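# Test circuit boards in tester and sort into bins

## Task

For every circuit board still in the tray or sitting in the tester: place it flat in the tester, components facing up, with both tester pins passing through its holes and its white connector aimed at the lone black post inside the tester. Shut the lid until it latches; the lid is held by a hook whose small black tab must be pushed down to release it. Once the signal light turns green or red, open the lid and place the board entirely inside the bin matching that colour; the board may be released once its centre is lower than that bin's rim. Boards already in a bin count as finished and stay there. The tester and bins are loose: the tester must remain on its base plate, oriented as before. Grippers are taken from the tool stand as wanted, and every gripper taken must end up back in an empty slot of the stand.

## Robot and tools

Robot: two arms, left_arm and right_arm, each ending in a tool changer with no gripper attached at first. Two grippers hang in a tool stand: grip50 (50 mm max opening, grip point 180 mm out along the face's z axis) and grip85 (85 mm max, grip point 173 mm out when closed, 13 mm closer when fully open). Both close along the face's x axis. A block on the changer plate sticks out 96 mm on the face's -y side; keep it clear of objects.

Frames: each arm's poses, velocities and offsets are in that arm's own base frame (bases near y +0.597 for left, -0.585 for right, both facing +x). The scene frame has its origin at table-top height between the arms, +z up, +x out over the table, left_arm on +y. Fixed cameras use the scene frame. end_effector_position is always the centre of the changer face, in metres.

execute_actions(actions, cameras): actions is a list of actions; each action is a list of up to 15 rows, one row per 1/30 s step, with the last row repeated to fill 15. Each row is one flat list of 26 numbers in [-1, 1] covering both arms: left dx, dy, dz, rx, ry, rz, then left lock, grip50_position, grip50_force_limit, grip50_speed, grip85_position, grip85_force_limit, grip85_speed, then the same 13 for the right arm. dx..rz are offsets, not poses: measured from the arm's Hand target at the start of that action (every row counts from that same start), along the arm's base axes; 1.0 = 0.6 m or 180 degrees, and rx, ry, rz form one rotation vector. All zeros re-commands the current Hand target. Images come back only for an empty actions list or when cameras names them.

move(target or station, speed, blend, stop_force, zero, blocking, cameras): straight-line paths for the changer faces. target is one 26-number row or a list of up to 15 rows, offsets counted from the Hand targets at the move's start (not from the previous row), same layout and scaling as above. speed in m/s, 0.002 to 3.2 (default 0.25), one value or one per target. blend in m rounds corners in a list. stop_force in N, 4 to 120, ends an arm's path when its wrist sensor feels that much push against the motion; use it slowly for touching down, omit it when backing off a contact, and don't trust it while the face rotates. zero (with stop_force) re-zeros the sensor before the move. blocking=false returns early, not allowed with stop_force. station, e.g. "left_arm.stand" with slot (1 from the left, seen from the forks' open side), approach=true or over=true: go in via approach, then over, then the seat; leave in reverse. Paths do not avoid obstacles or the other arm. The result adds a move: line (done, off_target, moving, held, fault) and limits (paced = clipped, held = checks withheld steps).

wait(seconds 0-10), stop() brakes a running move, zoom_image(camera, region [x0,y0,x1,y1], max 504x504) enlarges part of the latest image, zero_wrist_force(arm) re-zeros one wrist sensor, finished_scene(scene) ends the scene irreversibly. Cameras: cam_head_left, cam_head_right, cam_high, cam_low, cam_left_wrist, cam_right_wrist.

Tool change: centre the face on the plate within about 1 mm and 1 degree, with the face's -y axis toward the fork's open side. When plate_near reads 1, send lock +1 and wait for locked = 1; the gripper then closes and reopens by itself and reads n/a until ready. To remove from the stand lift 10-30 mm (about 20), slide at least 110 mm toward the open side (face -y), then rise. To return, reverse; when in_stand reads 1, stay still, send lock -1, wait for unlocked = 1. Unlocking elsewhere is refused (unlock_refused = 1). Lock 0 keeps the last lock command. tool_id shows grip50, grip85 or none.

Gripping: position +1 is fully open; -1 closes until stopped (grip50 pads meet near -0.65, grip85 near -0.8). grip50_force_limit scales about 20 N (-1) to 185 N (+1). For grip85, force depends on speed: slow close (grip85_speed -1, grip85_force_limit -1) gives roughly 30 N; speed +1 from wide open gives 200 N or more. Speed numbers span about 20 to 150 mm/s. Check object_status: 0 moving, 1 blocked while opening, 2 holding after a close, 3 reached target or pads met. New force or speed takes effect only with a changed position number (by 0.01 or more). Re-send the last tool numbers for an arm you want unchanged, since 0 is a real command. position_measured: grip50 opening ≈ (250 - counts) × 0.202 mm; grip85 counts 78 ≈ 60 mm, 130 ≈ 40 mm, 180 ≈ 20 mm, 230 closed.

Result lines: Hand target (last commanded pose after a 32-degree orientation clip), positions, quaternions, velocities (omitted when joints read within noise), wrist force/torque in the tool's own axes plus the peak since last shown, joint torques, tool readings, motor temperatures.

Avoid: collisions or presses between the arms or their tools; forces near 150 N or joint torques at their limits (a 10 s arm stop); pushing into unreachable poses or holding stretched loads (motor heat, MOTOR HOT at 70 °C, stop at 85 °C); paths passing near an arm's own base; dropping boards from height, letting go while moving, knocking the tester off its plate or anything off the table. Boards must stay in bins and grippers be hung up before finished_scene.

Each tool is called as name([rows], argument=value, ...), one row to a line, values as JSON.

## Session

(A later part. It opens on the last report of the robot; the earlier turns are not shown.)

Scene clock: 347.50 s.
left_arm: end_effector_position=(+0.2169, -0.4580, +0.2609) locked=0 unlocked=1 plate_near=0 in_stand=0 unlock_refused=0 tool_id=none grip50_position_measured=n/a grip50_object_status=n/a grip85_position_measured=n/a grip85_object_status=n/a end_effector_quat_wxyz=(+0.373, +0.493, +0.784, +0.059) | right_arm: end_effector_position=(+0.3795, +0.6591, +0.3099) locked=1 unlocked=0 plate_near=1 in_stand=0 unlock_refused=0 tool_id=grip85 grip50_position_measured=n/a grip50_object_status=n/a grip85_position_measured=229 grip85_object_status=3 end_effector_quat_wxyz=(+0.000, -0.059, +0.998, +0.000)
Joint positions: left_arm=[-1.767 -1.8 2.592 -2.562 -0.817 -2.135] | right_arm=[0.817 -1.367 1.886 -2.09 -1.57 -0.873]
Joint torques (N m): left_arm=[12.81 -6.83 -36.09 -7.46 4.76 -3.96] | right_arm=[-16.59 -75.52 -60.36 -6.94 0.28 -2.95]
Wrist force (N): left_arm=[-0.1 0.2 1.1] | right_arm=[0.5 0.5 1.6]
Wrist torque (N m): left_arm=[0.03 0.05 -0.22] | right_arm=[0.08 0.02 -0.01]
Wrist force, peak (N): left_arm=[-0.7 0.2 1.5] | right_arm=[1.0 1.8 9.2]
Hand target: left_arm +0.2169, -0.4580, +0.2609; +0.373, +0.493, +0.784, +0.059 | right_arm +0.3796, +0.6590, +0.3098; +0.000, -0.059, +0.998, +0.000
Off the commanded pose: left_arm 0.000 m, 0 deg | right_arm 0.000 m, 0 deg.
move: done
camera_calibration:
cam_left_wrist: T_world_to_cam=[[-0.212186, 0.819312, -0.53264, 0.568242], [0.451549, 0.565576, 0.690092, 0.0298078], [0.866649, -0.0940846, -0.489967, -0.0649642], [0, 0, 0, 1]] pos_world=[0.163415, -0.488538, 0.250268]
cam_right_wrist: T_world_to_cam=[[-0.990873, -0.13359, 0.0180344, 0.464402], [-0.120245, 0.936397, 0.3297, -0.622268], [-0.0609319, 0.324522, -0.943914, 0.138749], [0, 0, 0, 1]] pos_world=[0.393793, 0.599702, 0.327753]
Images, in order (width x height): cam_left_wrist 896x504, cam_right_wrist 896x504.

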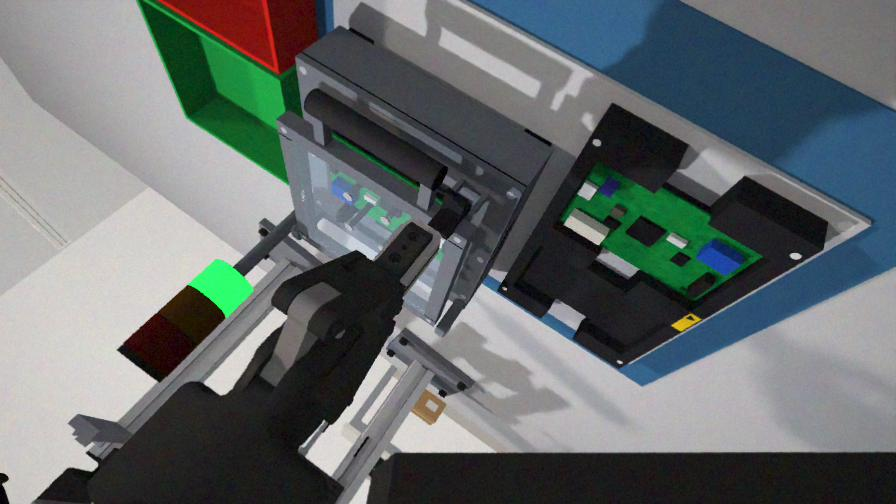

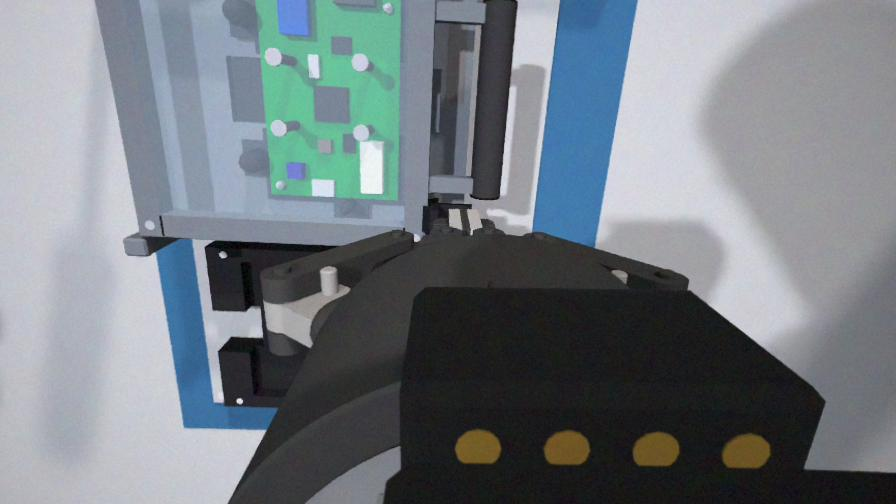

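move(target=[0,0,0,0,0,0,0,1,1,1,1,1,1,0,0,-0.06,0,0,0,0,1,1,1,-0.8,-1,1], speed=0.015, stop_force=12, cameras=["cam_right_wrist", "cam_left_wrist"])

zoom_image(camera="cam_left_wrist", region=[380, 130, 540, 290])

zoom_image(camera="cam_right_wrist", region=[400, 150, 560, 250])

Scene clock: 355.97 s.
left_arm: end_effector_position=(+0.2169, -0.4580, +0.2609) locked=0 unlocked=1 plate_near=0 in_stand=0 unlock_refused=0 tool_id=none grip50_position_measured=n/a grip50_object_status=n/a grip85_position_measured=n/a grip85_object_status=n/a end_effector_quat_wxyz=(+0.373, +0.493, +0.784, +0.059) | right_arm: end_effector_position=(+0.3796, +0.6590, +0.2883) locked=1 unlocked=0 plate_near=1 in_stand=0 unlock_refused=0 tool_id=grip85 grip50_position_measured=n/a grip50_object_status=n/a grip85_position_measured=229 grip85_object_status=3 end_effector_quat_wxyz=(+0.000, -0.059, +0.998, +0.000)
Joint positions: left_arm=[-1.767 -1.8 2.592 -2.562 -0.817 -2.135] | right_arm=[0.817 -1.347 1.906 -2.129 -1.57 -0.873]
Joint torques (N m): left_arm=[13.27 -8.01 -35.35 -8.06 4.79 -3.42] | right_arm=[-13.8 -94.77 -65.3 -7.3 -5.17 -2.97]
Wrist force (N): left_arm=[-0.2 0.5 1.1] | right_arm=[13.0 0.1 -1.7]
Wrist torque (N m): left_arm=[0.05 0.06 -0.22] | right_arm=[0.11 2.13 0.05]
Wrist force, peak (N): left_arm=[-0.1 0.0 1.6] | right_arm=[27.3 1.8 -10.7]
Hand target: left_arm +0.2169, -0.4580, +0.2609; +0.373, +0.493, +0.784, +0.059 | right_arm +0.3796, +0.6590, +0.2883; +0.000, -0.059, +0.998, +0.000 (not the last commanded pose)
Off the commanded pose: left_arm 0.000 m, 0 deg | right_arm 0.014 m, 0 deg.
move: contact (right_arm)
camera_calibration:
cam_left_wrist: T_world_to_cam=[[-0.212186, 0.819312, -0.53264, 0.568242], [0.451549, 0.565576, 0.690092, 0.0298078], [0.866649, -0.0940846, -0.489967, -0.0649642], [0, 0, 0, 1]] pos_world=[0.163415, -0.488538, 0.250268]
cam_right_wrist: T_world_to_cam=[[-0.990872, -0.133564, 0.0182671, 0.464803], [-0.120149, 0.936433, 0.329633, -0.615173], [-0.061133, 0.324429, -0.943932, 0.118507], [0, 0, 0, 1]] pos_world=[0.393892, 0.599702, 0.306154]
Images, in order (width x height): cam_left_wrist 896x504, cam_right_wrist 896x504.

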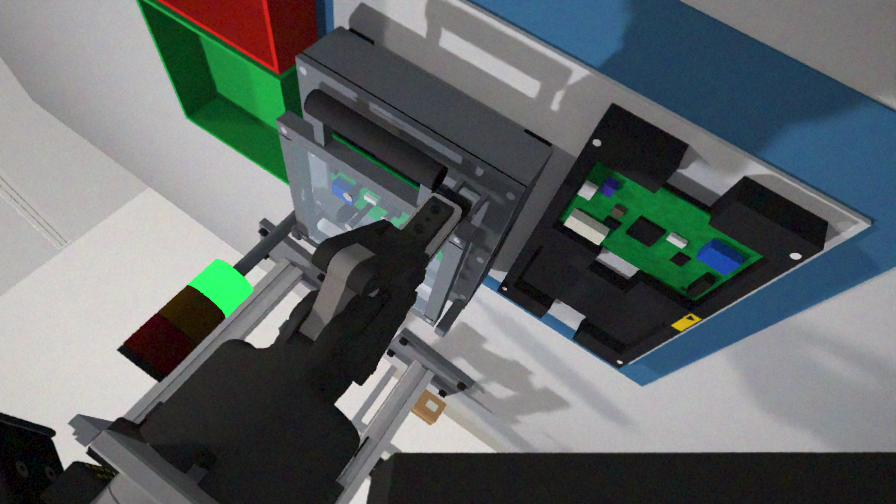

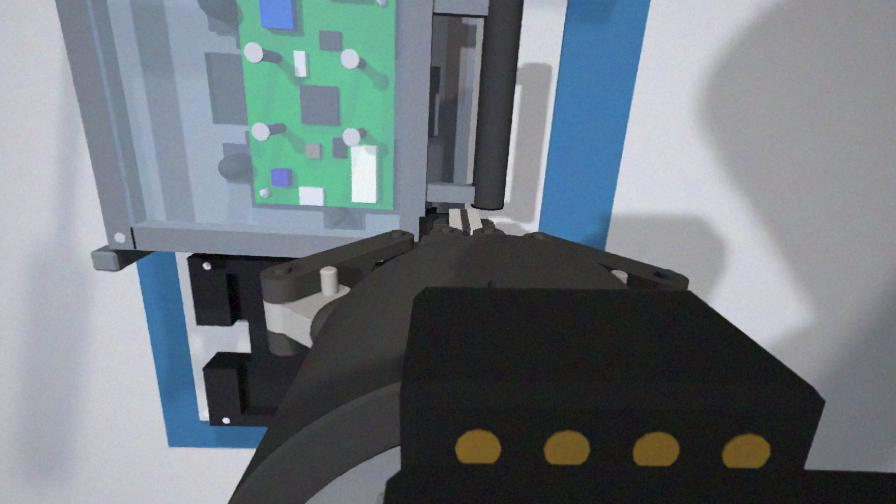

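Scaled by 3.150 from the camera's 896x504 image, which has a finer 1280x720 frame.

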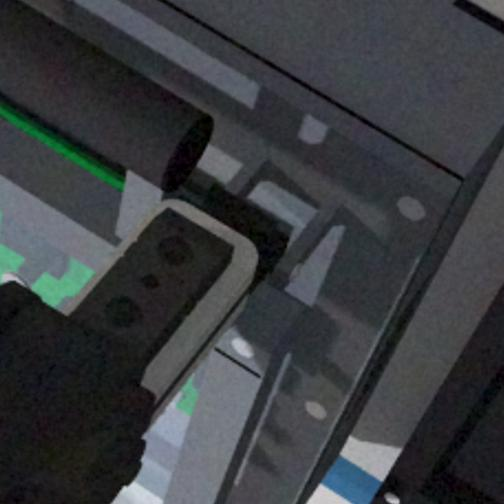

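Scaled by 3.150 from the camera's 896x504 image, which has a finer 1280x720 frame.

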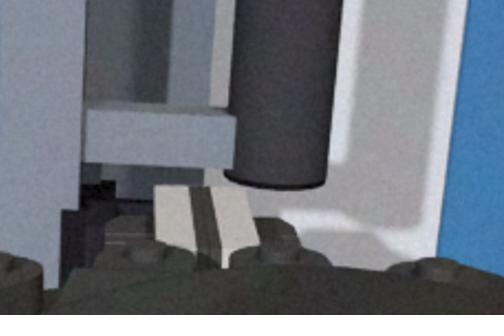

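move(target=[0.03,-0.02,-0.165,0,-0.09,0,0,1,1,1,1,1,1,0,0,0.12,0,0,0,0,1,1,1,-0.8,-1,1], speed=0.15, cameras=["cam_right_wrist", "cam_left_wrist"])

zoom_image(camera="cam_left_wrist", region=[300, 80, 600, 330])

Scene clock: 404.93 s.
left_arm: end_effector_position=(+0.2348, -0.4700, +0.1619) locked=0 unlocked=1 plate_near=0 in_stand=0 unlock_refused=0 tool_id=none grip50_position_measured=n/a grip50_object_status=n/a grip85_position_measured=n/a grip85_object_status=n/a end_effector_quat_wxyz=(+0.480, +0.480, +0.723, +0.128) | right_arm: end_effector_position=(+0.3796, +0.6590, +0.3604) locked=1 unlocked=0 plate_near=1 in_stand=0 unlock_refused=0 tool_id=grip85 grip50_position_measured=n/a grip50_object_status=n/a grip85_position_measured=229 grip85_object_status=3 end_effector_quat_wxyz=(+0.000, -0.059, +0.998, +0.000)
Joint positions: left_arm=[-1.798 -1.397 2.675 -3.014 -0.54 -2.102] | right_arm=[0.817 -1.406 1.835 -2 -1.57 -0.873]
Joint torques (N m): left_arm=[12.53 -24.95 -28.93 -6.8 3.73 -4.1] | right_arm=[-4.81 -73.46 -44.04 -10.76 1.16 -0.74]
Wrist force (N): left_arm=[0.3 -0.2 0.0] | right_arm=[0.6 0.8 1.6]
Wrist torque (N m): left_arm=[0.05 -0.16 -0.11] | right_arm=[0.11 -0.01 0.01]
Wrist force, peak (N): left_arm=[1.8 -1.7 1.6] | right_arm=[13.2 0.4 -1.9]
Hand target: left_arm +0.2349, -0.4700, +0.1619; +0.480, +0.480, +0.723, +0.128 | right_arm +0.3796, +0.6590, +0.3603; +0.000, -0.059, +0.998, +0.000
Off the commanded pose: left_arm 0.000 m, 0 deg | right_arm 0.000 m, 0 deg.
move: done
camera_calibration:
cam_left_wrist: T_world_to_cam=[[-0.0549358, 0.81949, -0.570454, 0.498325], [0.241257, 0.565283, 0.788829, 0.130076], [0.968905, -0.094291, -0.228762, -0.196582], [0, 0, 0, 1]] pos_world=[0.186464, -0.500438, 0.136693]
cam_right_wrist: T_world_to_cam=[[-0.990878, -0.133529, 0.0181606, 0.463609], [-0.120146, 0.936406, 0.32971, -0.638909], [-0.0610316, 0.324521, -0.943908, 0.186372], [0, 0, 0, 1]] pos_world=[0.393993, 0.599702, 0.378153]
Images, in order (width x height): cam_left_wrist 896x504, cam_right_wrist 896x504.

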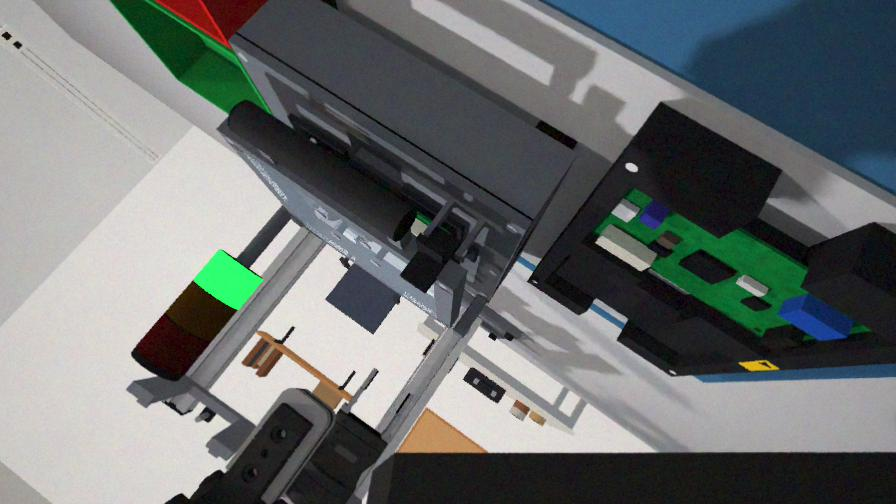

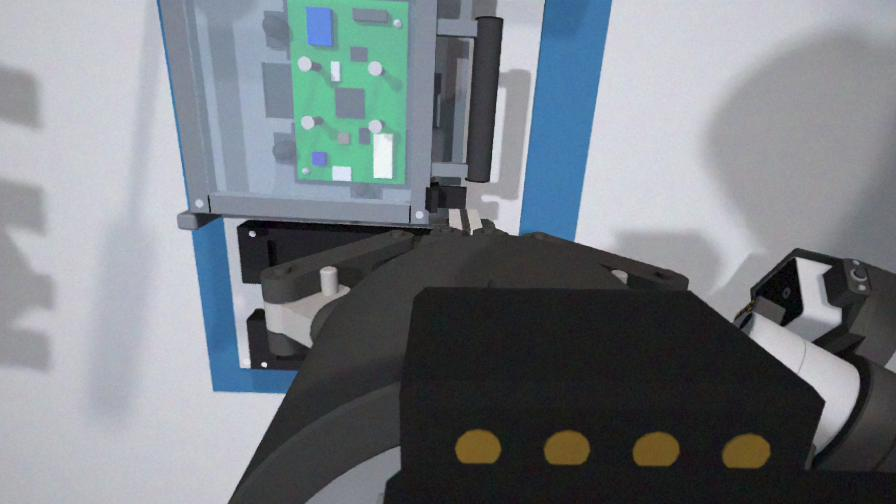

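Scaled by 1.680 from the camera's 896x504 image, which has a finer 1280x720 frame.

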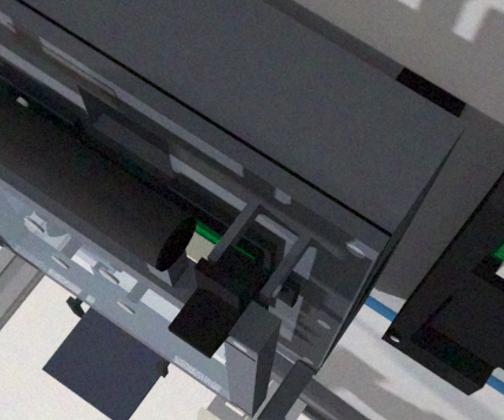

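zoom_image(camera="cam_left_wrist", region=[380, 170, 520, 310])

zoom_image(camera="cam_right_wrist", region=[400, 130, 520, 230])

Scaled by 3.600 from the camera's 896x504 image, which has a finer 1280x720 frame.

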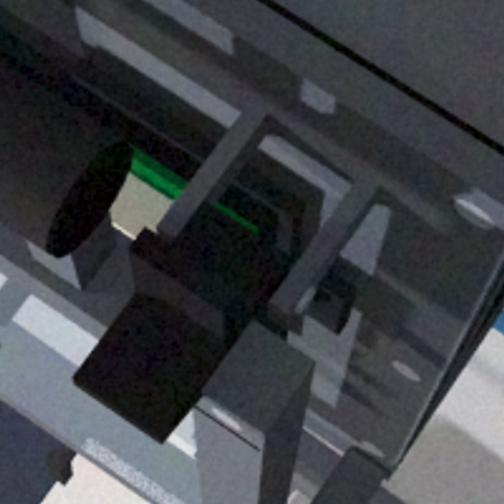

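Scaled by 4.200 from the camera's 896x504 image, which has a finer 1280x720 frame.

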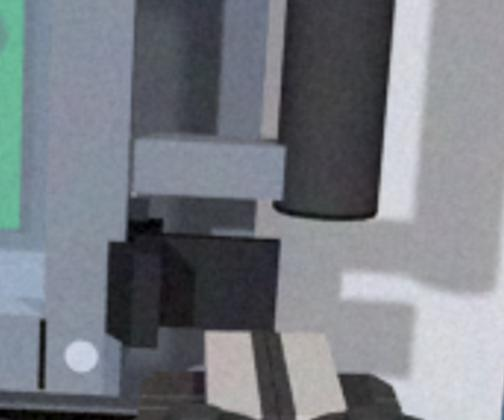

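move(target=[-0.03,0.02,0.05,0,0.03,0,0,1,1,1,1,1,1,-0.0068,0.037,0,0,0,-0.5,0,1,1,1,0.1,-1,0], speed=0.35)

move(target=[0,0,0,0,0,0,0,1,1,1,1,1,1,0,0,-0.065,0,0,0,0,1,1,1,0.1,-1,0], speed=0.1, cameras=["cam_right_wrist", "cam_left_wrist"])

zoom_image(camera="cam_left_wrist", region=[350, 150, 550, 330])

zoom_image(camera="cam_right_wrist", region=[300, 100, 600, 250])

Scene clock: 480.37 s.
left_arm: end_effector_position=(+0.2168, -0.4581, +0.1920) locked=0 unlocked=1 plate_near=0 in_stand=0 unlock_refused=0 tool_id=none grip50_position_measured=n/a grip50_object_status=n/a grip85_position_measured=n/a grip85_object_status=n/a end_effector_quat_wxyz=(+0.445, +0.486, +0.745, +0.105) | right_arm: end_effector_position=(+0.3755, +0.6813, +0.3603) locked=1 unlocked=0 plate_near=1 in_stand=0 unlock_refused=0 tool_id=grip85 grip50_position_measured=n/a grip50_object_status=n/a grip85_position_measured=117 grip85_object_status=3 end_effector_quat_wxyz=(+0.000, +0.664, +0.748, +0.000)
Joint positions: left_arm=[-1.827 -1.582 2.675 -2.789 -0.626 -2.178] | right_arm=[0.841 -1.379 1.802 -1.995 -1.571 0.722]
Joint torques (N m): left_arm=[-3.96 -13.51 -36.21 -7.9 5.35 0.98] | right_arm=[7.79 -91.24 -54.85 -4.56 -1.4 1.94]
Wrist force (N): left_arm=[0.0 -0.4 0.9] | right_arm=[1.1 1.0 1.2]
Wrist torque (N m): left_arm=[0.02 -0.06 0.16] | right_arm=[0.13 -0.06 0.14]
Wrist force, peak (N): left_arm=[0.1 -0.9 1.0] | right_arm=[0.9 1.1 2.2]
Hand target: left_arm +0.2169, -0.4580, +0.1919; +0.445, +0.486, +0.745, +0.105 | right_arm +0.3755, +0.6812, +0.3603; +0.000, +0.664, +0.748, +0.000
Off the commanded pose: left_arm 0.000 m, 0 deg | right_arm 0.000 m, 0 deg.
move: done

Scene clock: 481.13 s.
left_arm: end_effector_position=(+0.2169, -0.4580, +0.1919) locked=0 unlocked=1 plate_near=0 in_stand=0 unlock_refused=0 tool_id=none grip50_position_measured=n/a grip50_object_status=n/a grip85_position_measured=n/a grip85_object_status=n/a end_effector_quat_wxyz=(+0.445, +0.486, +0.745, +0.105) | right_arm: end_effector_position=(+0.3754, +0.6812, +0.3212) locked=1 unlocked=0 plate_near=1 in_stand=0 unlock_refused=0 tool_id=grip85 grip50_position_measured=n/a grip50_object_status=n/a grip85_position_measured=117 grip85_object_status=3 end_effector_quat_wxyz=(+0.000, +0.664, +0.748, +0.000)
Joint positions: left_arm=[-1.827 -1.582 2.675 -2.789 -0.626 -2.178] | right_arm=[0.841 -1.35 1.842 -2.064 -1.571 0.722]
Joint torques (N m): left_arm=[7.9 -15.06 -32.95 -7.49 4.91 3.42] | right_arm=[-14.01 -101.53 -62.65 -3.34 0.19 3.04]
Wrist force (N): left_arm=[0.3 -0.6 0.8] | right_arm=[0.8 0.9 1.5]
Wrist torque (N m): left_arm=[0.01 -0.08 0.16] | right_arm=[0.13 -0.03 0.12]
Wrist force, peak (N): left_arm=[0.0 -0.8 1.1] | right_arm=[0.7 0.5 5.8]
Hand target: left_arm +0.2169, -0.4580, +0.1919; +0.445, +0.486, +0.745, +0.105 | right_arm +0.3755, +0.6812, +0.3213; +0.000, +0.664, +0.748, +0.000
Off the commanded pose: left_arm 0.000 m, 0 deg | right_arm 0.000 m, 0 deg.
move: done
camera_calibration:
cam_left_wrist: T_world_to_cam=[[-0.108572, 0.819259, -0.563051, 0.514835], [0.314294, 0.565635, 0.762415, 0.0933355], [0.943097, -0.0941864, -0.3189, -0.148223], [0, 0, 0, 1]] pos_world=[0.166351, -0.488538, 0.171449]
cam_right_wrist: T_world_to_cam=[[-0.133532, 0.990878, 0.0181735, -0.624675], [0.936437, 0.12015, 0.329621, -0.487853], [0.324431, 0.0610333, -0.943938, 0.1767], [0, 0, 0, 1]] pos_world=[0.316102, 0.666807, 0.338953]
Images, in order (width x height): cam_left_wrist 896x504, cam_right_wrist 896x504.

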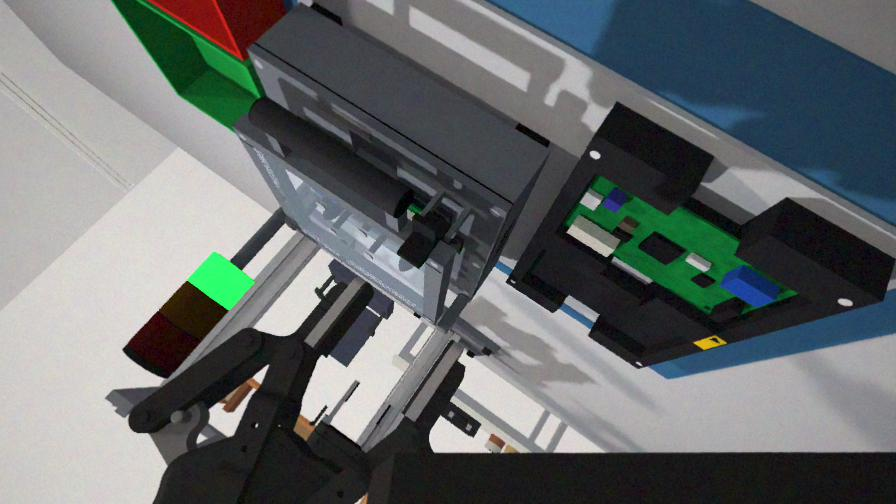

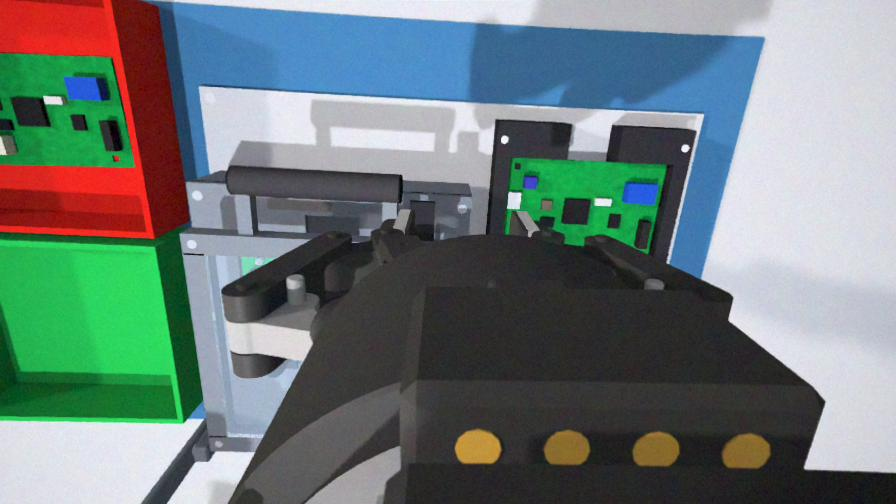

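Scaled by 2.520 from the camera's 896x504 image, which has a finer 1280x720 frame.

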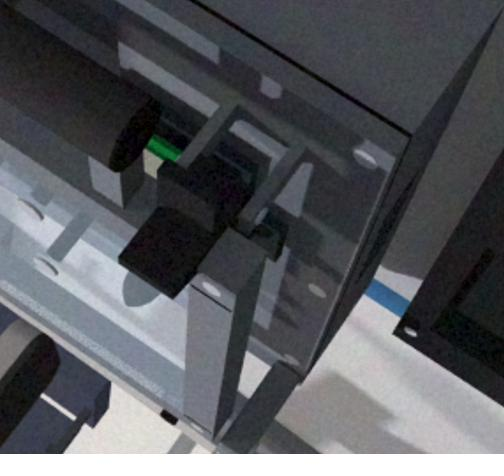

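Scaled by 1.680 from the camera's 896x504 image, which has a finer 1280x720 frame.

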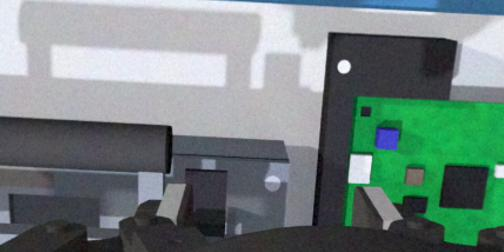

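move(target=[0,0,0,0,0,0,0,1,1,1,1,1,1,-0.01,0.0057,-0.025,0,0,0,0,1,1,1,0.1,-1,0], speed=0.05, cameras=["cam_right_wrist", "cam_left_wrist"])

zoom_image(camera="cam_left_wrist", region=[350, 130, 550, 310])

zoom_image(camera="cam_right_wrist", region=[330, 150, 530, 250])

Scene clock: 495.53 s.
left_arm: end_effector_position=(+0.2169, -0.4580, +0.1919) locked=0 unlocked=1 plate_near=0 in_stand=0 unlock_refused=0 tool_id=none grip50_position_measured=n/a grip50_object_status=n/a grip85_position_measured=n/a grip85_object_status=n/a end_effector_quat_wxyz=(+0.445, +0.486, +0.745, +0.105) | right_arm: end_effector_position=(+0.3693, +0.6846, +0.3061) locked=1 unlocked=0 plate_near=1 in_stand=0 unlock_refused=0 tool_id=grip85 grip50_position_measured=n/a grip50_object_status=n/a grip85_position_measured=117 grip85_object_status=3 end_effector_quat_wxyz=(+0.000, +0.664, +0.748, +0.000)
Joint positions: left_arm=[-1.827 -1.582 2.675 -2.789 -0.626 -2.178] | right_arm=[0.85 -1.337 1.856 -2.091 -1.571 0.731]
Joint torques (N m): left_arm=[10.05 -14.8 -24.56 -7.68 5.41 3.4] | right_arm=[-7.62 -98.61 -60.75 -4.11 -0.07 -0.83]
Wrist force (N): left_arm=[0.0 -0.4 0.9] | right_arm=[1.1 1.1 1.4]
Wrist torque (N m): left_arm=[0.02 -0.07 0.16] | right_arm=[0.13 -0.03 -0.05]
Wrist force, peak (N): left_arm=[0.2 -0.8 1.3] | right_arm=[1.1 0.4 3.1]
Hand target: left_arm +0.2169, -0.4580, +0.1919; +0.445, +0.486, +0.745, +0.105 | right_arm +0.3695, +0.6846, +0.3063; +0.000, +0.664, +0.748, +0.000
Off the commanded pose: left_arm 0.000 m, 0 deg | right_arm 0.000 m, 0 deg.
move: done
camera_calibration:
cam_left_wrist: T_world_to_cam=[[-0.108623, 0.819314, -0.562961, 0.514855], [0.314251, 0.565572, 0.762479, 0.0933008], [0.943105, -0.0940882, -0.318904, -0.148176], [0, 0, 0, 1]] pos_world=[0.166351, -0.488538, 0.17145]
cam_right_wrist: T_world_to_cam=[[-0.133532, 0.990878, 0.0181735, -0.628683], [0.936437, 0.12015, 0.329621, -0.477584], [0.324431, 0.0610333, -0.943938, 0.164212], [0, 0, 0, 1]] pos_world=[0.310002, 0.670307, 0.323853]
Images, in order (width x height): cam_left_wrist 896x504, cam_right_wrist 896x504.

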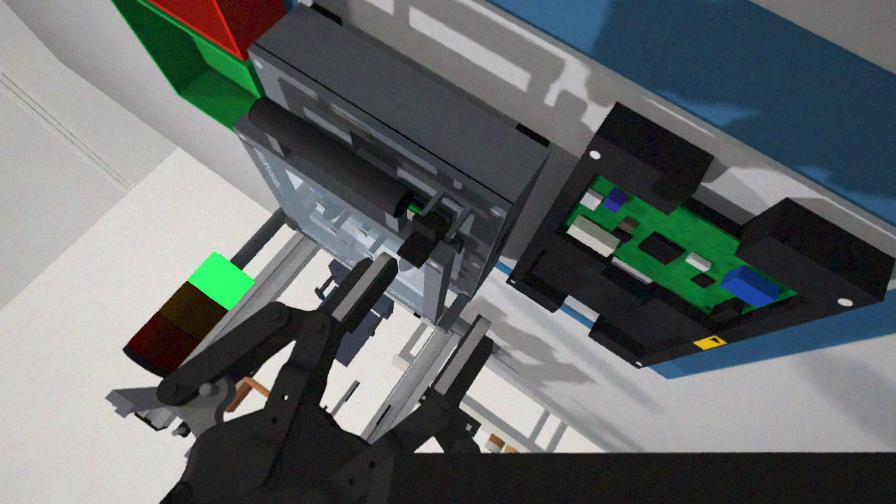

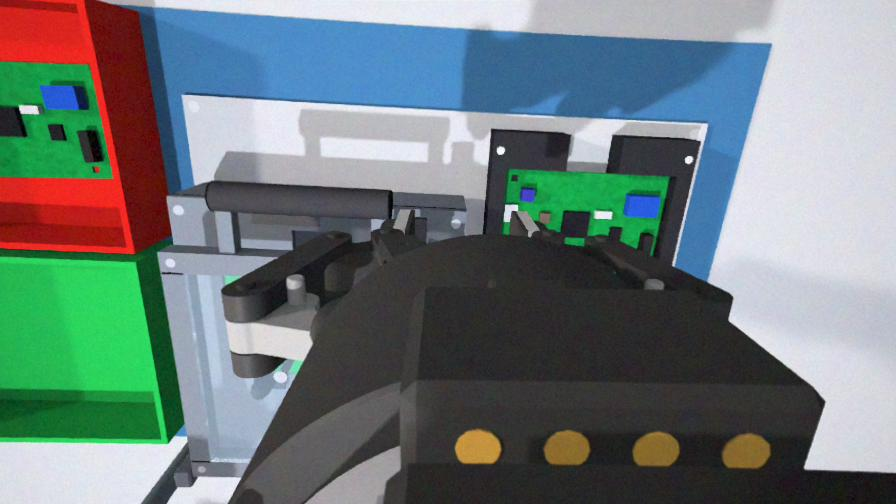

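Scaled by 2.520 from the camera's 896x504 image, which has a finer 1280x720 frame.

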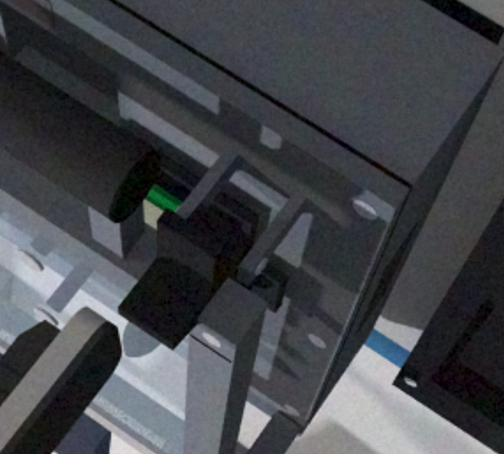

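Scaled by 2.520 from the camera's 896x504 image, which has a finer 1280x720 frame.

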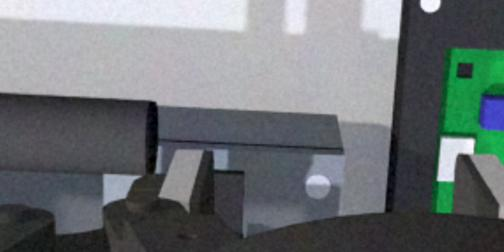

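move(target=[0,0,0,0,0,0,0,1,1,1,1,1,1,-0.0007,0.0055,-0.01,0,0,0,0,1,1,1,0.1,-1,0], speed=0.03, stop_force=10, cameras=["cam_right_wrist", "cam_left_wrist"])

zoom_image(camera="cam_left_wrist", region=[350, 130, 550, 310])

zoom_image(camera="cam_right_wrist", region=[330, 150, 530, 250])

Scene clock: 504.53 s.
left_arm: end_effector_position=(+0.2169, -0.4580, +0.1919) locked=0 unlocked=1 plate_near=0 in_stand=0 unlock_refused=0 tool_id=none grip50_position_measured=n/a grip50_object_status=n/a grip85_position_measured=n/a grip85_object_status=n/a end_effector_quat_wxyz=(+0.445, +0.486, +0.745, +0.105) | right_arm: end_effector_position=(+0.3690, +0.6879, +0.3003) locked=1 unlocked=0 plate_near=1 in_stand=0 unlock_refused=0 tool_id=grip85 grip50_position_measured=n/a grip50_object_status=n/a grip85_position_measured=117 grip85_object_status=3 end_effector_quat_wxyz=(+0.000, +0.664, +0.748, +0.000)
Joint positions: left_arm=[-1.827 -1.582 2.675 -2.789 -0.626 -2.178] | right_arm=[0.853 -1.328 1.856 -2.1 -1.571 0.735]
Joint torques (N m): left_arm=[11.65 -15.72 -24.47 -7.65 5.01 3.25] | right_arm=[1.2 -99.08 -40.97 -4.07 -2.22 -1.66]
Wrist force (N): left_arm=[0.1 -0.4 1.2] | right_arm=[0.8 0.9 1.9]
Wrist torque (N m): left_arm=[0.02 -0.07 0.16] | right_arm=[0.12 -0.01 -0.05]
Wrist force, peak (N): left_arm=[-0.1 -0.6 1.2] | right_arm=[1.0 0.9 2.4]
Hand target: left_arm +0.2169, -0.4580, +0.1919; +0.445, +0.486, +0.745, +0.105 | right_arm +0.3691, +0.6879, +0.3003; +0.000, +0.664, +0.748, +0.000
Off the commanded pose: left_arm 0.000 m, 0 deg | right_arm 0.000 m, 0 deg.
move: done
camera_calibration:
cam_left_wrist: T_world_to_cam=[[-0.108623, 0.819314, -0.562961, 0.514855], [0.314251, 0.565572, 0.762479, 0.0933008], [0.943105, -0.0940882, -0.318904, -0.148176], [0, 0, 0, 1]] pos_world=[0.166351, -0.488538, 0.17145]
cam_right_wrist: T_world_to_cam=[[-0.133564, 0.990872, 0.0182671, -0.631905], [0.936433, 0.120149, 0.329633, -0.475822], [0.324429, 0.061133, -0.943932, 0.158659], [0, 0, 0, 1]] pos_world=[0.309702, 0.673608, 0.318154]
Images, in order (width x height): cam_left_wrist 896x504, cam_right_wrist 896x504.

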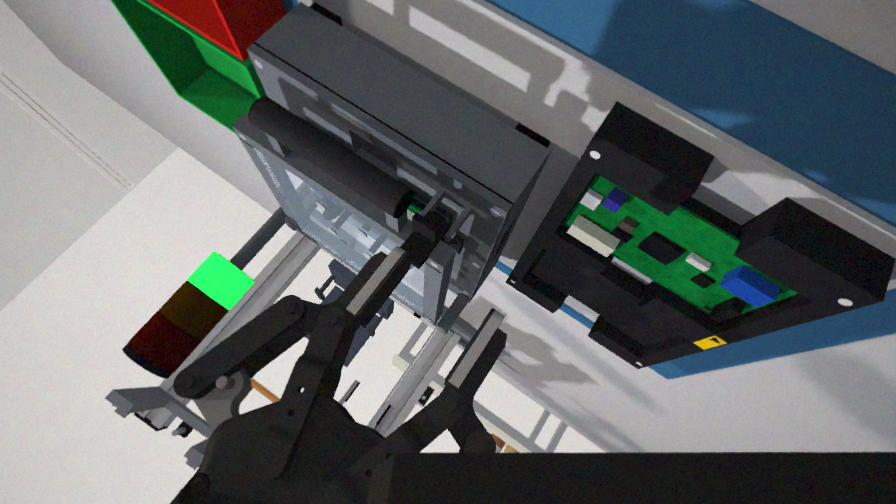

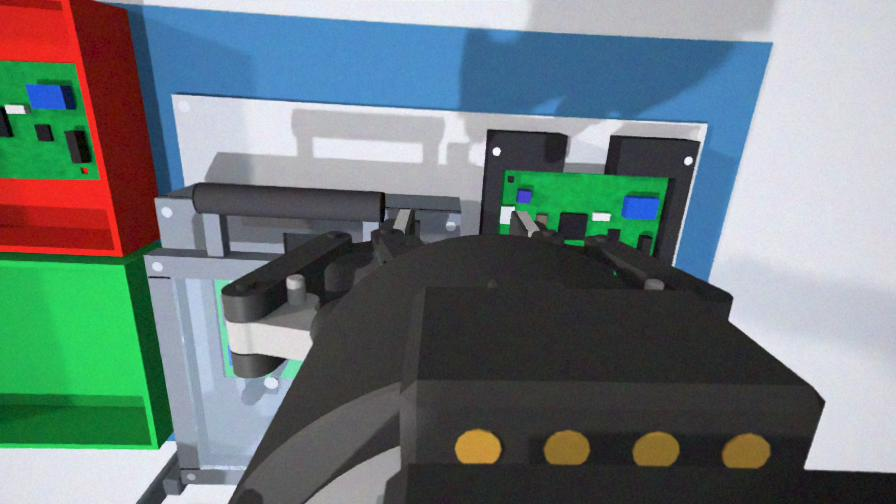

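Scaled by 2.520 from the camera's 896x504 image, which has a finer 1280x720 frame.

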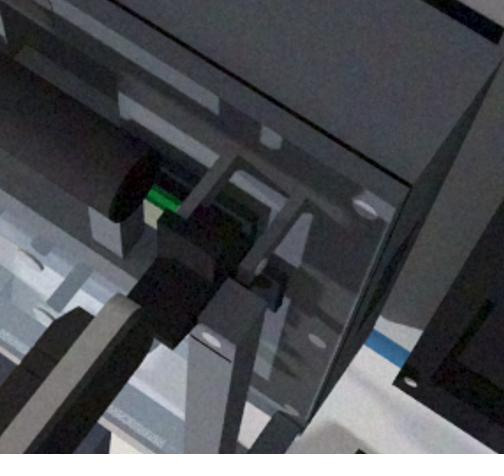

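Scaled by 2.520 from the camera's 896x504 image, which has a finer 1280x720 frame.

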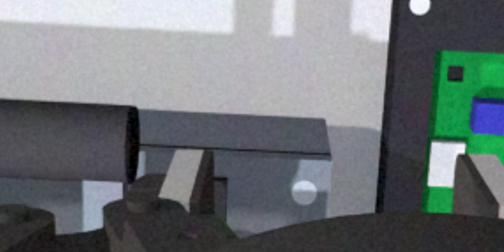

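move(target=[0,0,0,0,0,0,0,1,1,1,1,1,1,0,0,-0.02,0,0,0,0,1,1,1,0.1,-1,0], speed=0.02, stop_force=12, cameras=["cam_right_wrist", "cam_left_wrist"])

zoom_image(camera="cam_left_wrist", region=[350, 130, 550, 310])

zoom_image(camera="cam_right_wrist", region=[330, 150, 530, 250])

Scene clock: 509.67 s.
left_arm: end_effector_position=(+0.2169, -0.4580, +0.1919) locked=0 unlocked=1 plate_near=0 in_stand=0 unlock_refused=0 tool_id=none grip50_position_measured=n/a grip50_object_status=n/a grip85_position_measured=n/a grip85_object_status=n/a end_effector_quat_wxyz=(+0.445, +0.486, +0.745, +0.105) | right_arm: end_effector_position=(+0.3691, +0.6879, +0.2883) locked=1 unlocked=0 plate_near=1 in_stand=0 unlock_refused=0 tool_id=grip85 grip50_position_measured=n/a grip50_object_status=n/a grip85_position_measured=117 grip85_object_status=3 end_effector_quat_wxyz=(+0.000, +0.664, +0.748, +0.000)
Joint positions: left_arm=[-1.827 -1.582 2.675 -2.789 -0.626 -2.178] | right_arm=[0.853 -1.317 1.867 -2.121 -1.571 0.735]
Joint torques (N m): left_arm=[12.23 -13.79 -24.33 -7.72 5.36 3.29] | right_arm=[-14.69 -99.67 -61.96 -4.07 -2.05 -1.76]
Wrist force (N): left_arm=[0.0 -0.6 0.9] | right_arm=[1.0 1.0 1.5]
Wrist torque (N m): left_arm=[0.00 -0.06 0.16] | right_arm=[0.12 0.00 -0.06]
Wrist force, peak (N): left_arm=[0.0 -0.2 1.5] | right_arm=[0.7 0.9 2.4]
Hand target: left_arm +0.2169, -0.4580, +0.1919; +0.445, +0.486, +0.745, +0.105 | right_arm +0.3691, +0.6879, +0.2883; +0.000, +0.664, +0.748, +0.000
Off the commanded pose: left_arm 0.000 m, 0 deg | right_arm 0.000 m, 0 deg.
move: done
camera_calibration:
cam_left_wrist: T_world_to_cam=[[-0.108623, 0.819314, -0.562961, 0.514855], [0.314251, 0.565572, 0.762479, 0.0933008], [0.943105, -0.0940882, -0.318904, -0.148176], [0, 0, 0, 1]] pos_world=[0.166351, -0.488538, 0.17145]
cam_right_wrist: T_world_to_cam=[[-0.133564, 0.990872, 0.0182671, -0.631587], [0.936433, 0.120149, 0.329633, -0.471855], [0.324429, 0.061133, -0.943932, 0.147338], [0, 0, 0, 1]] pos_world=[0.309702, 0.673508, 0.306154]
Images, in order (width x height): cam_left_wrist 896x504, cam_right_wrist 896x504.

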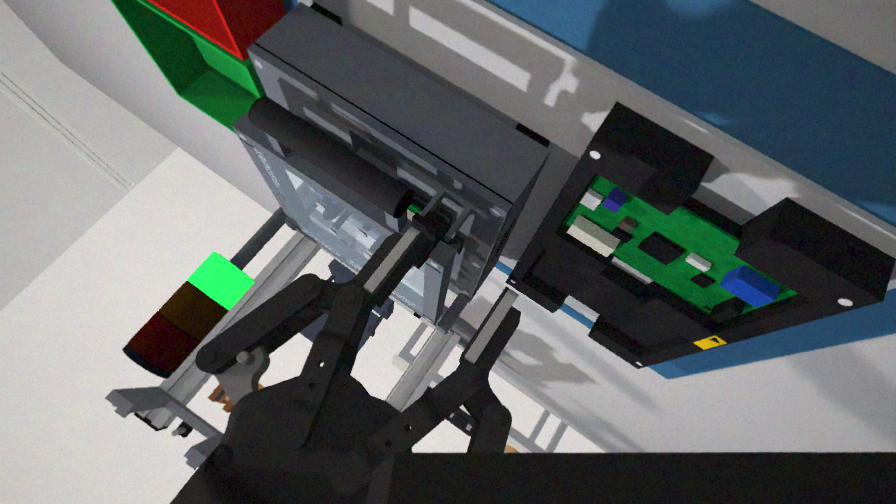

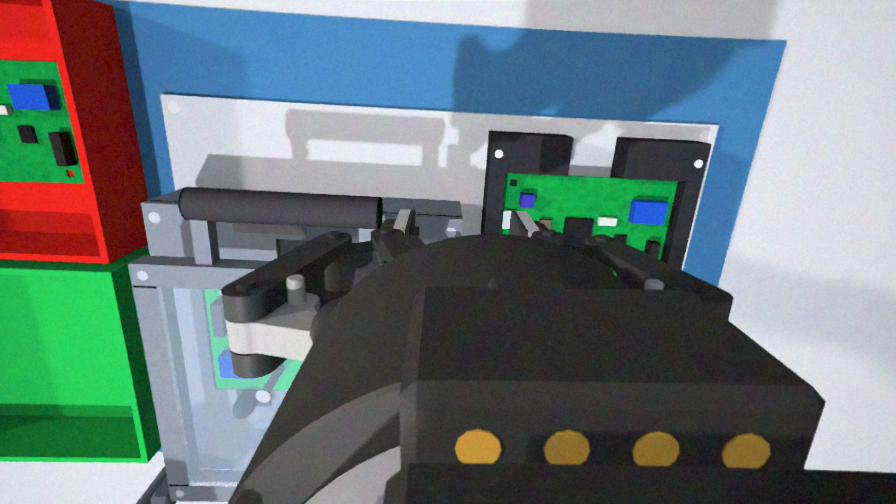

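Scaled by 2.520 from the camera's 896x504 image, which has a finer 1280x720 frame.

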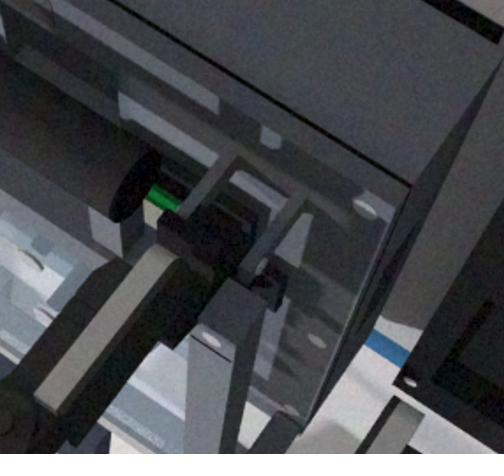

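Scaled by 2.520 from the camera's 896x504 image, which has a finer 1280x720 frame.

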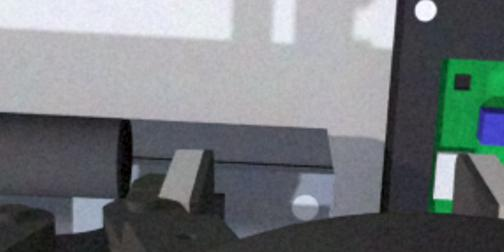

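move(target=[0,0,0,0,0,0,0,1,1,1,1,1,1,0,0,-0.02,0,0,0,0,1,1,1,0.1,-1,0], speed=0.015, stop_force=15, cameras=["cam_right_wrist", "cam_left_wrist"])

zoom_image(camera="cam_left_wrist", region=[350, 130, 550, 310])

zoom_image(camera="cam_right_wrist", region=[330, 150, 530, 250])

Scene clock: 515.47 s.
left_arm: end_effector_position=(+0.2169, -0.4580, +0.1919) locked=0 unlocked=1 plate_near=0 in_stand=0 unlock_refused=0 tool_id=none grip50_position_measured=n/a grip50_object_status=n/a grip85_position_measured=n/a grip85_object_status=n/a end_effector_quat_wxyz=(+0.445, +0.486, +0.745, +0.105) | right_arm: end_effector_position=(+0.3691, +0.6879, +0.2764) locked=1 unlocked=0 plate_near=1 in_stand=0 unlock_refused=0 tool_id=grip85 grip50_position_measured=n/a grip50_object_status=n/a grip85_position_measured=117 grip85_object_status=3 end_effector_quat_wxyz=(+0.000, +0.664, +0.748, +0.000)
Joint positions: left_arm=[-1.827 -1.582 2.675 -2.789 -0.626 -2.178] | right_arm=[0.853 -1.307 1.877 -2.142 -1.571 0.735]
Joint torques (N m): left_arm=[9.63 -15.98 -24.07 -7.36 5.16 3.16] | right_arm=[-15.07 -88.87 -55.02 -3.61 -2.02 -1.7]
Wrist force (N): left_arm=[0.0 -0.5 1.1] | right_arm=[1.6 -3.8 -13.0]
Wrist torque (N m): left_arm=[0.02 -0.06 0.16] | right_arm=[0.85 -0.19 0.06]
Wrist force, peak (N): left_arm=[-0.2 -0.4 1.3] | right_arm=[-0.5 -7.6 -21.6]
Hand target: left_arm +0.2169, -0.4580, +0.1919; +0.445, +0.486, +0.745, +0.105 | right_arm +0.3691, +0.6879, +0.2764; +0.000, +0.664, +0.748, +0.000
Off the commanded pose: left_arm 0.000 m, 0 deg | right_arm 0.000 m, 0 deg.
move: contact (right_arm)
camera_calibration:
cam_left_wrist: T_world_to_cam=[[-0.108623, 0.819314, -0.562961, 0.514855], [0.314251, 0.565572, 0.762479, 0.0933008], [0.943105, -0.0940882, -0.318904, -0.148176], [0, 0, 0, 1]] pos_world=[0.166351, -0.488538, 0.17145]
cam_right_wrist: T_world_to_cam=[[-0.133564, 0.990872, 0.0182671, -0.63137], [0.936433, 0.120149, 0.329633, -0.467932], [0.324429, 0.061133, -0.943932, 0.136106], [0, 0, 0, 1]] pos_world=[0.309702, 0.673508, 0.294254]
Images, in order (width x height): cam_left_wrist 896x504, cam_right_wrist 896x504.

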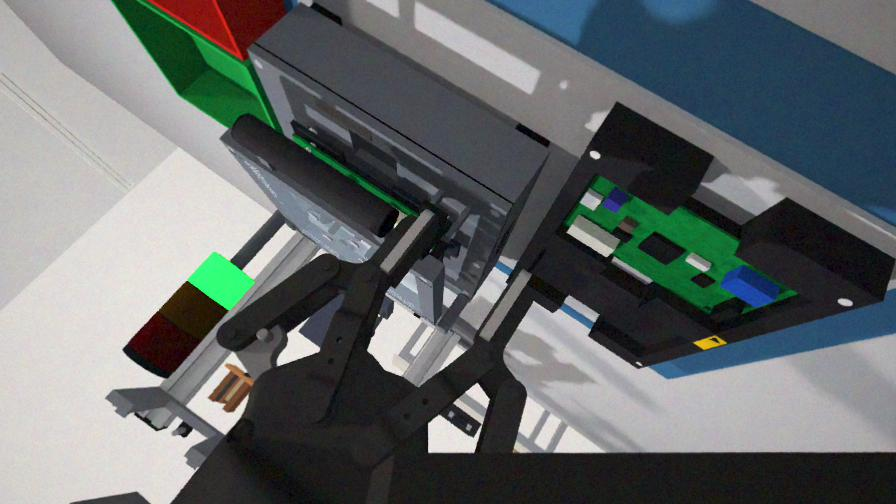

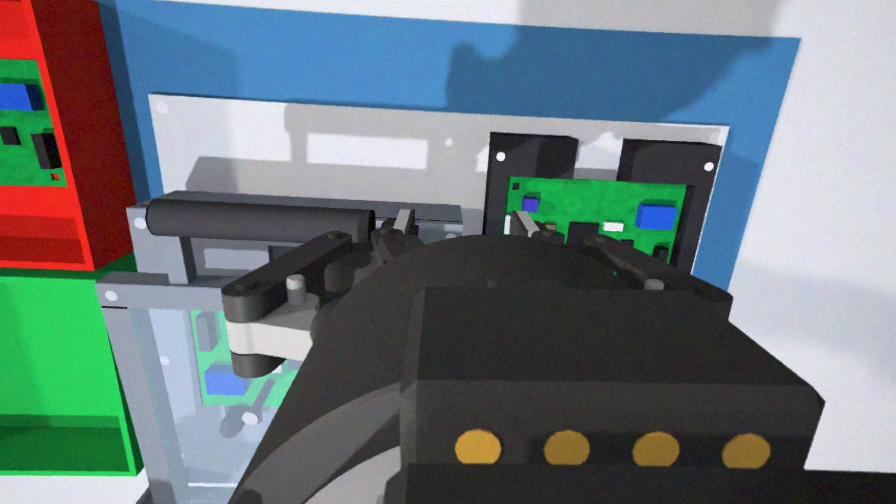

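Scaled by 2.520 from the camera's 896x504 image, which has a finer 1280x720 frame.

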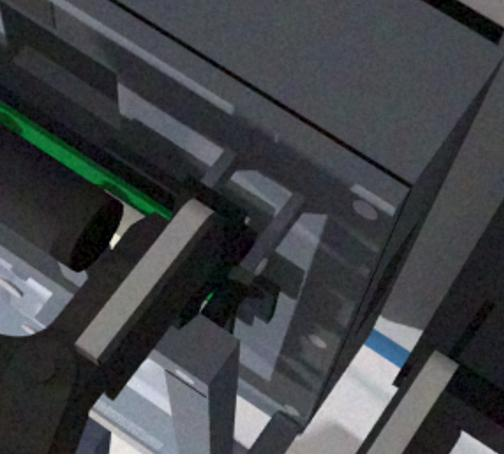

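Scaled by 2.520 from the camera's 896x504 image, which has a finer 1280x720 frame.

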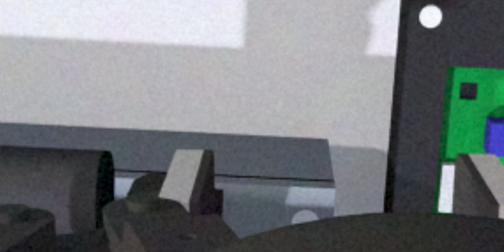

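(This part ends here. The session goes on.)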